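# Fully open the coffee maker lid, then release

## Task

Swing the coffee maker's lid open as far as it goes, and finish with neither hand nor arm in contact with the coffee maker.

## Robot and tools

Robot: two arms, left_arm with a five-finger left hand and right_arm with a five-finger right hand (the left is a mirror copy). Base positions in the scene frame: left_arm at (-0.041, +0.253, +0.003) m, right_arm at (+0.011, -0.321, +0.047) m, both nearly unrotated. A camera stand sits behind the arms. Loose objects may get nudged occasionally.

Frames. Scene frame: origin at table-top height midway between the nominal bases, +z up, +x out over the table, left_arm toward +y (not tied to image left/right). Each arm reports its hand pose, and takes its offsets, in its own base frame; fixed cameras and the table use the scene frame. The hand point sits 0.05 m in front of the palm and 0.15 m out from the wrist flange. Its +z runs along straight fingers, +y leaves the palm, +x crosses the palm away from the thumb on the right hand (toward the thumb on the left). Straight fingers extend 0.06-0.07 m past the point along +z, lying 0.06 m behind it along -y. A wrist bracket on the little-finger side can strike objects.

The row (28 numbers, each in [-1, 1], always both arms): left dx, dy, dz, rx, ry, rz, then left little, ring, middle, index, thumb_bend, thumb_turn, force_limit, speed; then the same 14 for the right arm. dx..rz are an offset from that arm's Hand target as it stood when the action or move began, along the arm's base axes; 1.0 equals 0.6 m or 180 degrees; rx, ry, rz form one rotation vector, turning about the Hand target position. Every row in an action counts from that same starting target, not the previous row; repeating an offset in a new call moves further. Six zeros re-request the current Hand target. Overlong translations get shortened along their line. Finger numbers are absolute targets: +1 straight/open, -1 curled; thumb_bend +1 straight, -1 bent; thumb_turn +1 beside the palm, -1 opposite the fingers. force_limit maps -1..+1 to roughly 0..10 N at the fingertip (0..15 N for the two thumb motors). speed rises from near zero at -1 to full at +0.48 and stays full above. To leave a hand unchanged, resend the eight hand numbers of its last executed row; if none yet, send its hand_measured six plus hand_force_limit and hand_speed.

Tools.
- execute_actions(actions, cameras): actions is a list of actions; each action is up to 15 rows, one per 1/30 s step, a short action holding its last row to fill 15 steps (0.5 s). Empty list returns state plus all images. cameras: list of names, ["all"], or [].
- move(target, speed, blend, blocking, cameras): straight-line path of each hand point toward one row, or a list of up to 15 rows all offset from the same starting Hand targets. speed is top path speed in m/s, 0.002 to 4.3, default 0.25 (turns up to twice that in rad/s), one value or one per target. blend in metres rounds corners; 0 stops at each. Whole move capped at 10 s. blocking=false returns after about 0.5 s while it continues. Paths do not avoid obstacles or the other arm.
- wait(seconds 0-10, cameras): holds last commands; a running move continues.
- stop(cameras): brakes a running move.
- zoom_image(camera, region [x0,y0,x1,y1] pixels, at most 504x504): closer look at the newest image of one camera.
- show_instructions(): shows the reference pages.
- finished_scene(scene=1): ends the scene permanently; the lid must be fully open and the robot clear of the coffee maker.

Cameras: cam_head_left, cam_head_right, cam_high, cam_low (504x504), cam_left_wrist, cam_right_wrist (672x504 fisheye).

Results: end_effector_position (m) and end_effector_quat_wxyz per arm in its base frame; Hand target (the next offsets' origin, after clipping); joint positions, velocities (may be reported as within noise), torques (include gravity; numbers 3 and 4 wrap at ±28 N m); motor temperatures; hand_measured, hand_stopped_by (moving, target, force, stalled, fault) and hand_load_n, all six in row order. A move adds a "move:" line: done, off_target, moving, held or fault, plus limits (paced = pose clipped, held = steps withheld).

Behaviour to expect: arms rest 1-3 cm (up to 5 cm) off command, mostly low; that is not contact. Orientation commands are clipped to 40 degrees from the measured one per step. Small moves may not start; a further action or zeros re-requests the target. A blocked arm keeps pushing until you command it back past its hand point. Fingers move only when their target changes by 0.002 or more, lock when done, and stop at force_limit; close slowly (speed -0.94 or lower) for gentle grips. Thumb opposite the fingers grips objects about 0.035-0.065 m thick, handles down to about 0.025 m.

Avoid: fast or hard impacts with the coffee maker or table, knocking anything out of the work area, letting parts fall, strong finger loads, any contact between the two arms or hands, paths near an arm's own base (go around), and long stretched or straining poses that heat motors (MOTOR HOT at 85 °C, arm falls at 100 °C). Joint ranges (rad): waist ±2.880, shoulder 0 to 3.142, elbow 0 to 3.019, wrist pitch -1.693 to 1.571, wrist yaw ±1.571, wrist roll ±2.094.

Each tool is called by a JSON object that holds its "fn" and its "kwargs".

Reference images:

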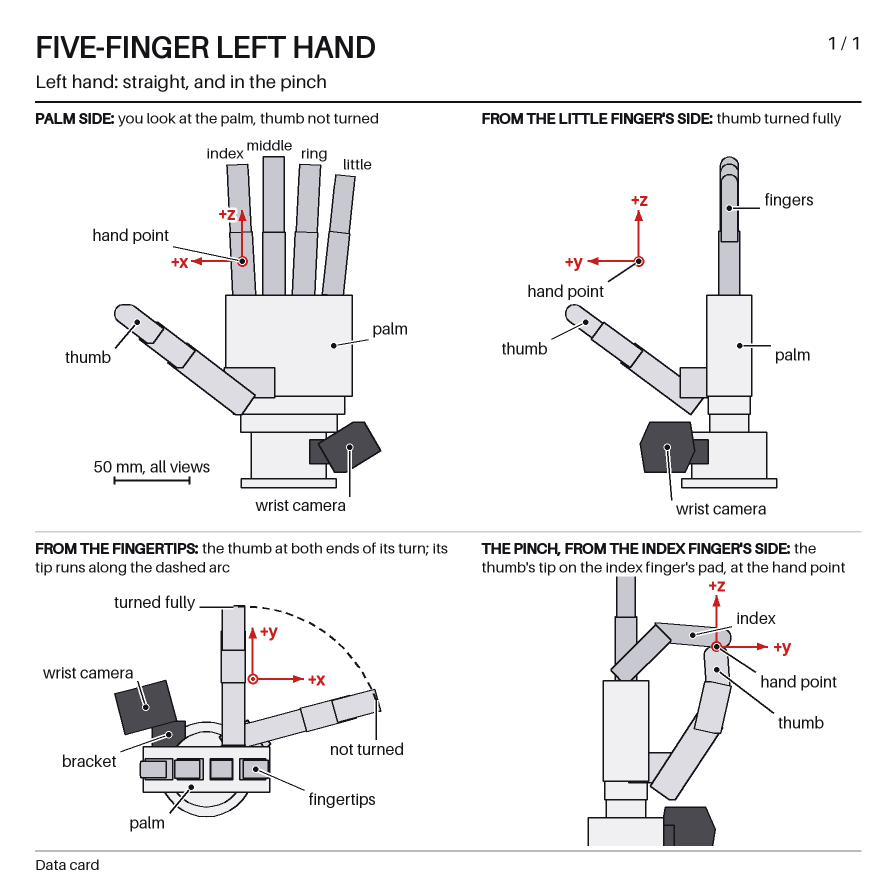

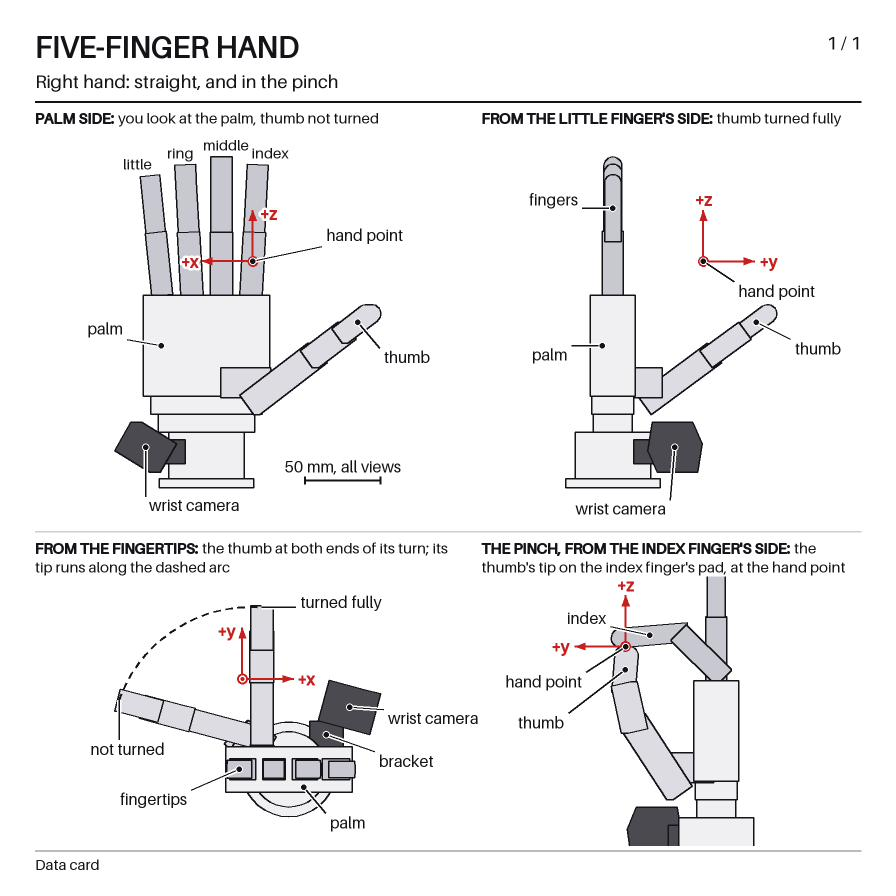

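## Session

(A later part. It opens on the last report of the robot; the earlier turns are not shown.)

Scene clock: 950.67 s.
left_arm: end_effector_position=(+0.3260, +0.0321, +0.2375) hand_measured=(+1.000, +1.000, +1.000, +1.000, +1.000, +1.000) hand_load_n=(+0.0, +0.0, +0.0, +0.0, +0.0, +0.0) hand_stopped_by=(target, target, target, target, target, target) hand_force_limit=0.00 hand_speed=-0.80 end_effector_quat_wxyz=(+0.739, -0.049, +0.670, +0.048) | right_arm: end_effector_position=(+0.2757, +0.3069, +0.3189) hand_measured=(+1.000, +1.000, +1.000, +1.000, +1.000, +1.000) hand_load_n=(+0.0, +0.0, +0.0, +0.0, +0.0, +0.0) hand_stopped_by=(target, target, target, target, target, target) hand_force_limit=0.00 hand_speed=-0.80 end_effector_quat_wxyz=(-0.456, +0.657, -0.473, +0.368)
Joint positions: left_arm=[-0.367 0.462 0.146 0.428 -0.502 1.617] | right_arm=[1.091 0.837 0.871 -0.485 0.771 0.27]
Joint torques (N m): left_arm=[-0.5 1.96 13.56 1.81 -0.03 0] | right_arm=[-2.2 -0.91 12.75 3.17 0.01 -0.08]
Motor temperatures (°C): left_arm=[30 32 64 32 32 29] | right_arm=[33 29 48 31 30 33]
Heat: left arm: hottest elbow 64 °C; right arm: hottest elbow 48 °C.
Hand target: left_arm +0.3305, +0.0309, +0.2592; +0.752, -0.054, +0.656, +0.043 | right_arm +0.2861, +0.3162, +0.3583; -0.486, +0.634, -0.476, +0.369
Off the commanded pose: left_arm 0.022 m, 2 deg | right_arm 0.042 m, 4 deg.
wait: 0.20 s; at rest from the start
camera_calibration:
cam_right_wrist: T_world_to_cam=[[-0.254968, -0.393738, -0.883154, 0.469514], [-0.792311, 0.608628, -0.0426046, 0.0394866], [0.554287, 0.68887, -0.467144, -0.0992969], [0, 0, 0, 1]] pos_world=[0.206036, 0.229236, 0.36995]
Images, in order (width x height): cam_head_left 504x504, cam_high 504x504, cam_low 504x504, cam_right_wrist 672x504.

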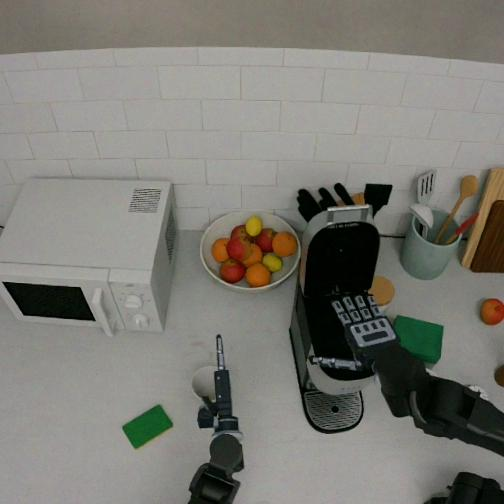

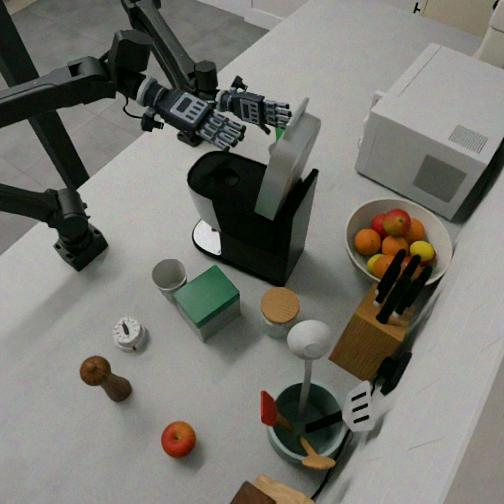

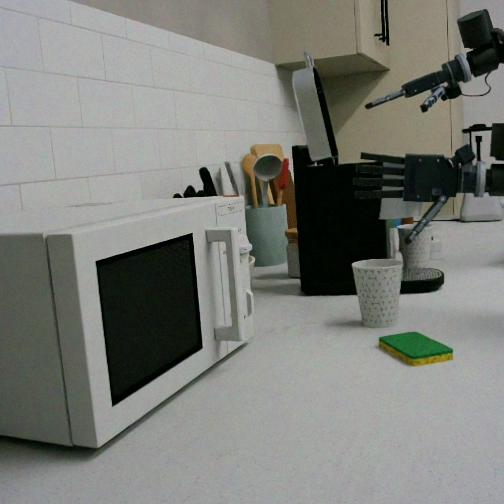

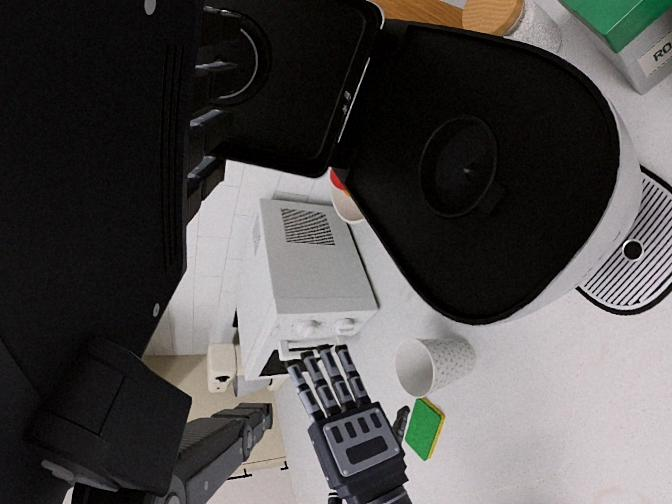

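{"fn": "move", "kwargs": {"target": [[0,0,0,0,0,0,1,1,1,1,1,1,0,-0.8, 0.08,0.0162,0.05,0,0,0,1,1,1,1,1,1,0,-0.8],[0,0,0,0,0,0,1,1,1,1,1,1,0,-0.8, 0.1717,0.0348,0.05,0,0,0,1,1,1,1,1,1,0,-0.8]], "speed": [0.1, 0.05], "blend": 0.02, "cameras": ["cam_low","cam_high","cam_right_wrist"]}}

{"fn": "zoom_image", "kwargs": {"camera": "cam_low", "region": [280, 40, 420, 180]}}

{"fn": "zoom_image", "kwargs": {"camera": "cam_high", "region": [180, 80, 340, 240]}}

Scene clock: 980.37 s.
left_arm: end_effector_position=(+0.3260, +0.0321, +0.2375) hand_measured=(+1.000, +1.000, +1.000, +1.000, +1.000, +1.000) hand_load_n=(+0.0, +0.0, +0.0, +0.0, +0.0, +0.0) hand_stopped_by=(target, target, target, target, target, target) hand_force_limit=0.00 hand_speed=-0.80 end_effector_quat_wxyz=(+0.739, -0.049, +0.670, +0.048) | right_arm: end_effector_position=(+0.3735, +0.3309, +0.3488) hand_measured=(+1.000, +1.000, +1.000, +1.000, +1.000, +1.000) hand_load_n=(+0.0, -0.5, +0.0, +0.0, +0.0, -0.5) hand_stopped_by=(target, target, target, target, target, target) hand_force_limit=0.00 hand_speed=-0.80 end_effector_quat_wxyz=(-0.458, +0.658, -0.478, +0.360)
Joint positions: left_arm=[-0.367 0.462 0.146 0.428 -0.502 1.617] | right_arm=[0.86 1.047 1.06 -0.4 0.549 0.172]
Joint torques (N m): left_arm=[-0.44 1.96 13.55 1.78 -0.03 -0.01] | right_arm=[-2.14 -3.14 12.9 3.34 -0.05 -0.08]
Motor temperatures (°C): left_arm=[30 32 65 32 32 29] | right_arm=[33 29 50 31 30 33]
Heat: left arm: hottest elbow 65 °C; right arm: hottest elbow 50 °C.
Hand target: left_arm +0.3305, +0.0309, +0.2592; +0.752, -0.054, +0.656, +0.043 | right_arm +0.3891, +0.3371, +0.3883; -0.486, +0.634, -0.476, +0.369
Off the commanded pose: left_arm 0.022 m, 2 deg | right_arm 0.043 m, 4 deg.
move: off_target (left_arm, right_arm)
camera_calibration:
cam_right_wrist: T_world_to_cam=[[-0.266817, -0.383279, -0.884255, 0.531696], [-0.794607, 0.606681, -0.023198, 0.0984363], [0.545351, 0.696445, -0.466429, -0.15544], [0, 0, 0, 1]] pos_world=[0.304853, 0.252324, 0.399937]
Images, in order (width x height): cam_high 504x504, cam_low 504x504, cam_right_wrist 672x504.

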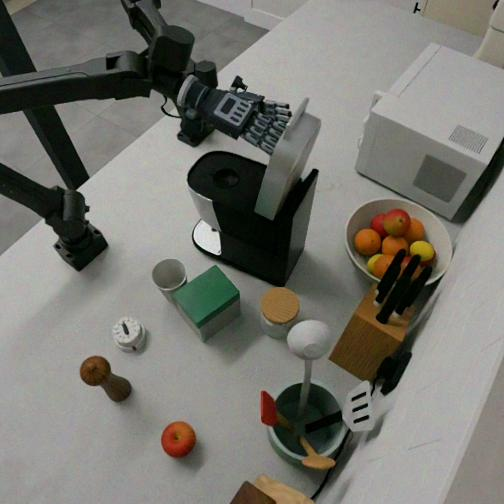

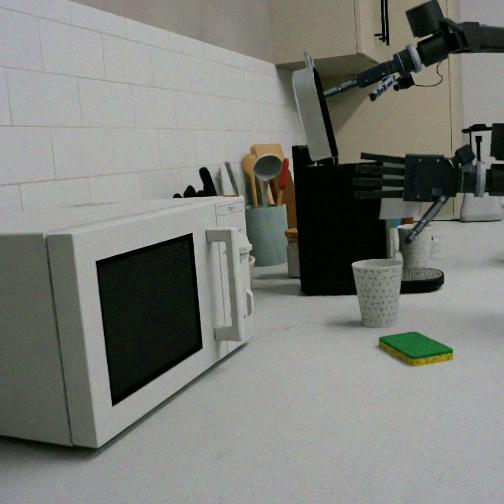

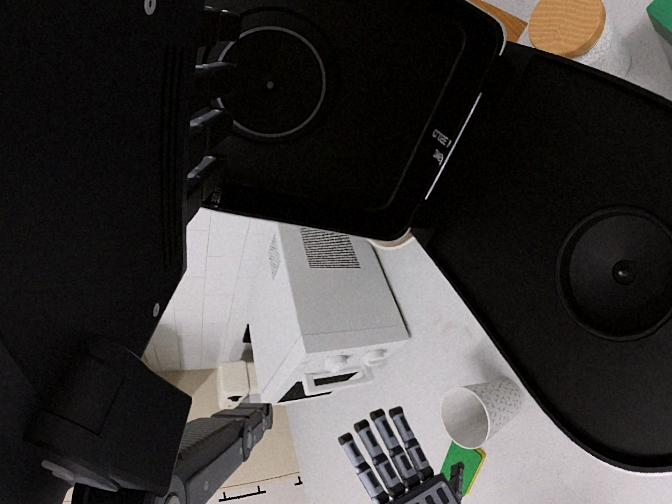

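Scaled by 3.600.

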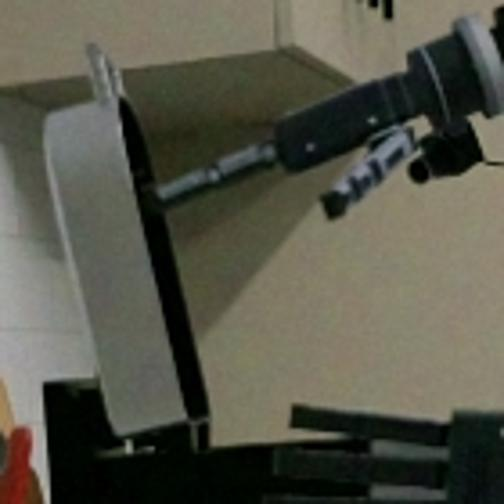

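Scaled by 3.150.

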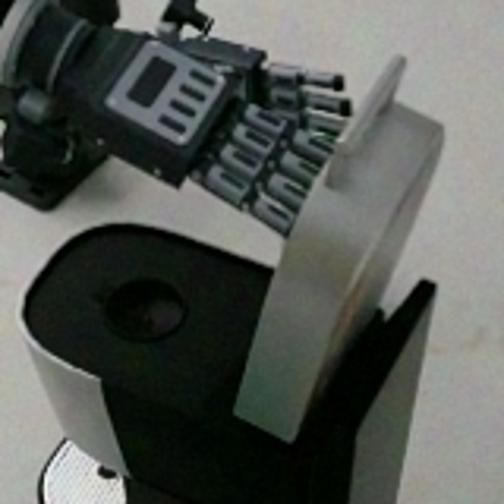

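{"fn": "move", "kwargs": {"target": [0,0,0,0,0,0,1,1,1,1,1,1,0,-0.8, 0.0572,0.0116,0,0,0,0,1,1,1,1,1,1,0,-0.8], "speed": 0.05, "cameras": ["cam_low","cam_high"]}}

{"fn": "zoom_image", "kwargs": {"camera": "cam_low", "region": [280, 40, 420, 180]}}

{"fn": "zoom_image", "kwargs": {"camera": "cam_high", "region": [180, 80, 340, 240]}}

Scene clock: 990.93 s.
left_arm: end_effector_position=(+0.3260, +0.0321, +0.2375) hand_measured=(+1.000, +1.000, +1.000, +1.000, +1.000, +1.000) hand_load_n=(+0.0, +0.0, +0.0, +0.0, +0.0, -0.5) hand_stopped_by=(target, target, target, target, target, target) hand_force_limit=0.00 hand_speed=-0.80 end_effector_quat_wxyz=(+0.739, -0.049, +0.670, +0.048) | right_arm: end_effector_position=(+0.4001, +0.3371, +0.3493) hand_measured=(+1.000, +1.000, +1.000, +1.000, +1.000, +1.000) hand_load_n=(+0.0, +0.0, -1.5, +0.0, +0.0, +0.0) hand_stopped_by=(target, target, target, target, target, target) hand_force_limit=0.00 hand_speed=-0.80 end_effector_quat_wxyz=(-0.457, +0.660, -0.477, +0.357)
Joint positions: left_arm=[-0.367 0.462 0.146 0.428 -0.502 1.617] | right_arm=[0.812 1.108 1.105 -0.377 0.498 0.152]
Joint torques (N m): left_arm=[-0.44 1.85 13.55 1.8 -0.03 -0.01] | right_arm=[-2.67 -3.08 13.31 3.75 -0.14 -0.07]
Motor temperatures (°C): left_arm=[30 32 65 32 32 29] | right_arm=[33 29 53 31 30 33]
Heat: left arm: hottest elbow 65 °C; right arm: hottest elbow 53 °C.
Hand target: left_arm +0.3305, +0.0309, +0.2592; +0.752, -0.054, +0.656, +0.043 | right_arm +0.4234, +0.3441, +0.3883; -0.486, +0.634, -0.476, +0.369
Off the commanded pose: left_arm 0.022 m, 2 deg | right_arm 0.046 m, 5 deg.
move: off_target (left_arm, right_arm)
Images, in order (width x height): cam_high 504x504, cam_low 504x504.

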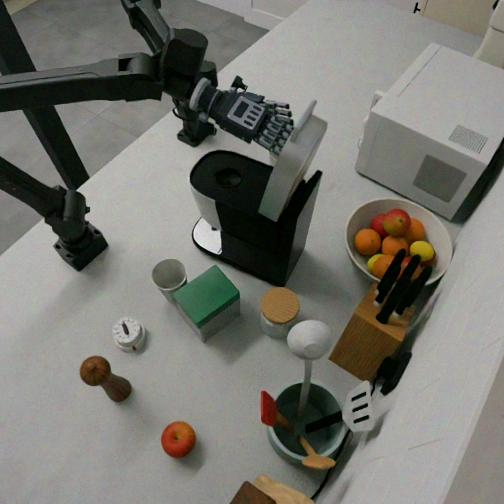

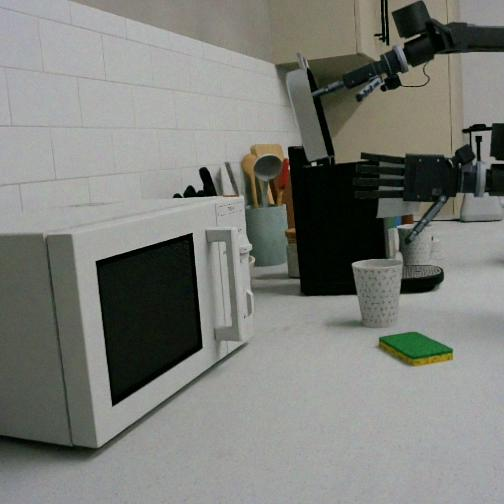

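Scaled by 3.600.

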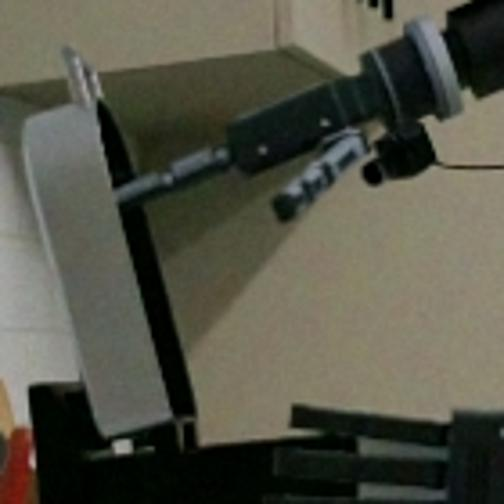

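Scaled by 3.150.

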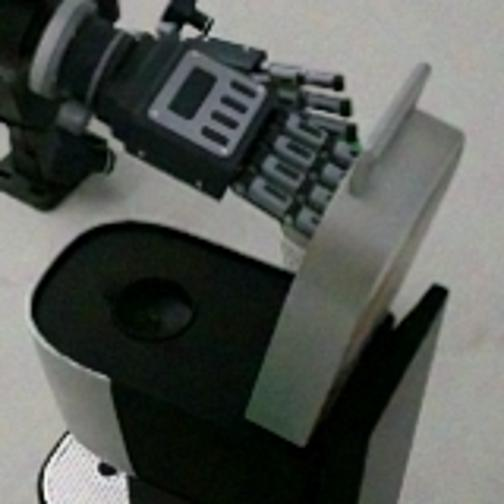

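{"fn": "move", "kwargs": {"target": [[0,0,0,0,0,0,1,1,1,1,1,1,0,-0.8, -0.0981,-0.0199,0,0,0,0,1,1,1,1,1,1,0,-0.8],[0,0,0,0,0,0,1,1,1,1,1,1,0,-0.8, -0.26,-0.052,0.03,0,0,0,1,1,1,1,1,1,0,-0.8]], "speed": [0.04, 0.15], "blend": 0.02, "cameras": ["all"]}}

{"fn": "zoom_image", "kwargs": {"camera": "cam_low", "region": [280, 40, 480, 310]}}

{"fn": "zoom_image", "kwargs": {"camera": "cam_high", "region": [160, 80, 340, 300]}}

Scene clock: 1014.37 s.
left_arm: end_effector_position=(+0.3260, +0.0321, +0.2375) hand_measured=(+1.000, +1.000, +1.000, +1.000, +1.000, +1.000) hand_load_n=(+0.0, +0.0, +0.0, +0.5, +0.0, +0.0) hand_stopped_by=(target, target, target, target, target, target) hand_force_limit=0.00 hand_speed=-0.80 end_effector_quat_wxyz=(+0.739, -0.049, +0.670, +0.048) | right_arm: end_effector_position=(+0.2715, +0.3136, +0.3978) hand_measured=(+1.000, +1.000, +1.000, +1.000, +1.000, +1.000) hand_load_n=(+0.0, +0.0, +0.0, +0.0, +0.0, +0.0) hand_stopped_by=(target, target, target, target, target, target) hand_force_limit=0.00 hand_speed=-0.80 end_effector_quat_wxyz=(-0.479, +0.640, -0.472, +0.373)
Joint positions: left_arm=[-0.367 0.462 0.146 0.428 -0.502 1.617] | right_arm=[1.127 0.849 1.051 -0.595 0.814 0.266]
Joint torques (N m): left_arm=[-0.44 1.96 13.53 1.81 -0.04 -0.01] | right_arm=[-0.21 -1.79 9.05 1.54 0.23 0.2]
Motor temperatures (°C): left_arm=[30 32 65 32 32 29] | right_arm=[33 29 55 31 30 32]
Heat: left arm: hottest elbow 65 °C; right arm: hottest elbow 55 °C.
Hand target: left_arm +0.3305, +0.0309, +0.2592; +0.752, -0.054, +0.656, +0.043 | right_arm +0.2674, +0.3129, +0.4063; -0.486, +0.634, -0.476, +0.369
Off the commanded pose: left_arm 0.022 m, 2 deg | right_arm 0.009 m, 1 deg.
move: off_target (left_arm)
camera_calibration:
cam_right_wrist: T_world_to_cam=[[-0.218175, -0.358464, -0.907691, 0.529575], [-0.788726, 0.612515, -0.0523131, 0.0371477], [0.574727, 0.704506, -0.416366, -0.0952565], [0, 0, 0, 1]] pos_world=[0.199586, 0.234189, 0.442973]

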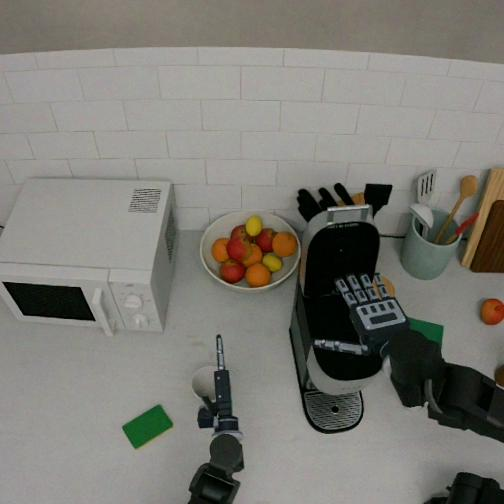

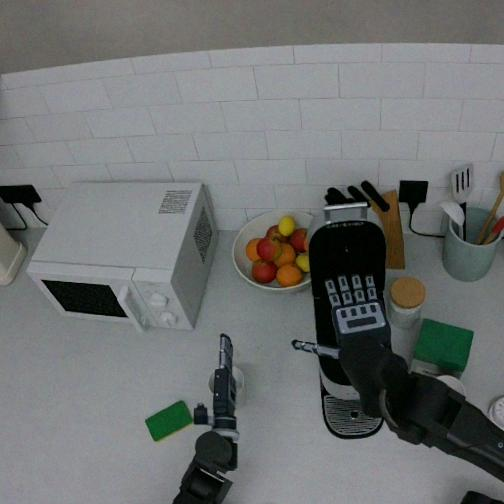

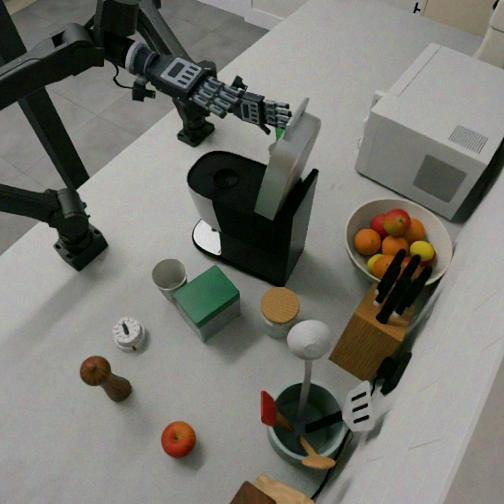

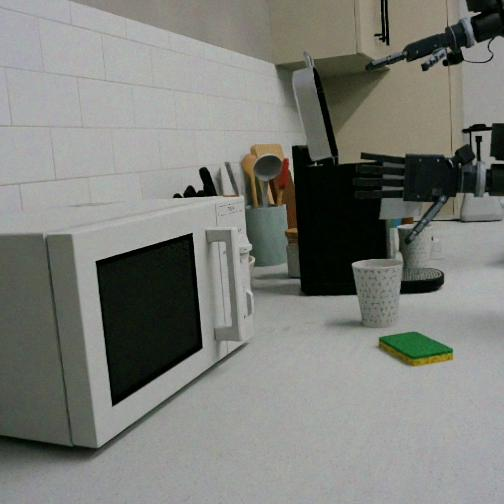

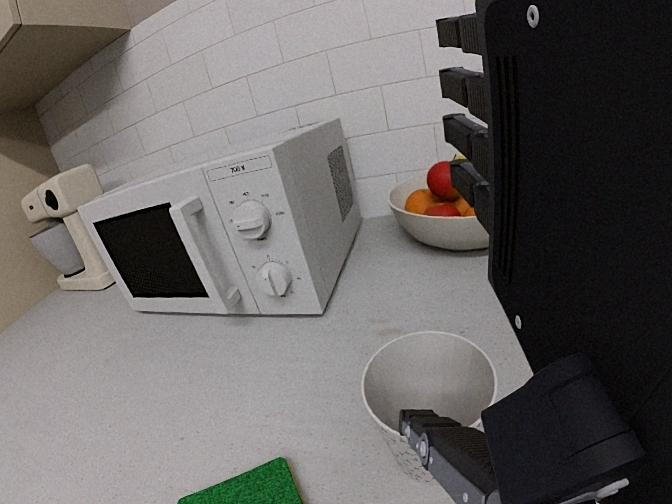

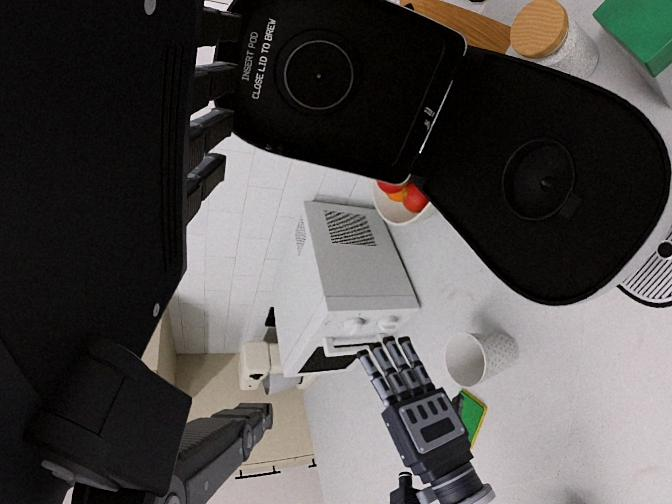

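Scaled by 1.867.

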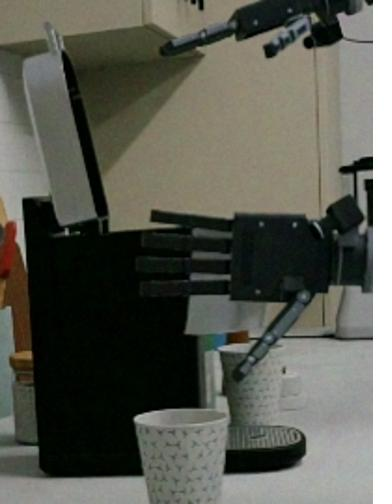

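Scaled by 2.291.

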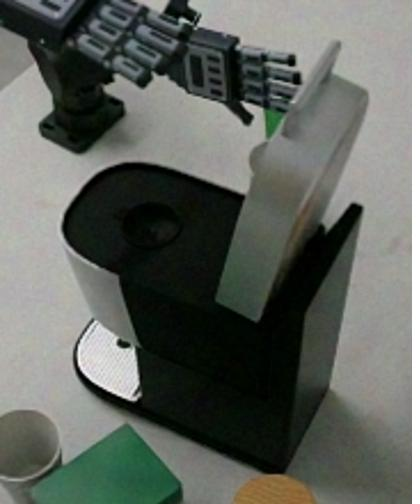

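{"fn": "finished_scene", "kwargs": {}}

The scene is finished: the task was done.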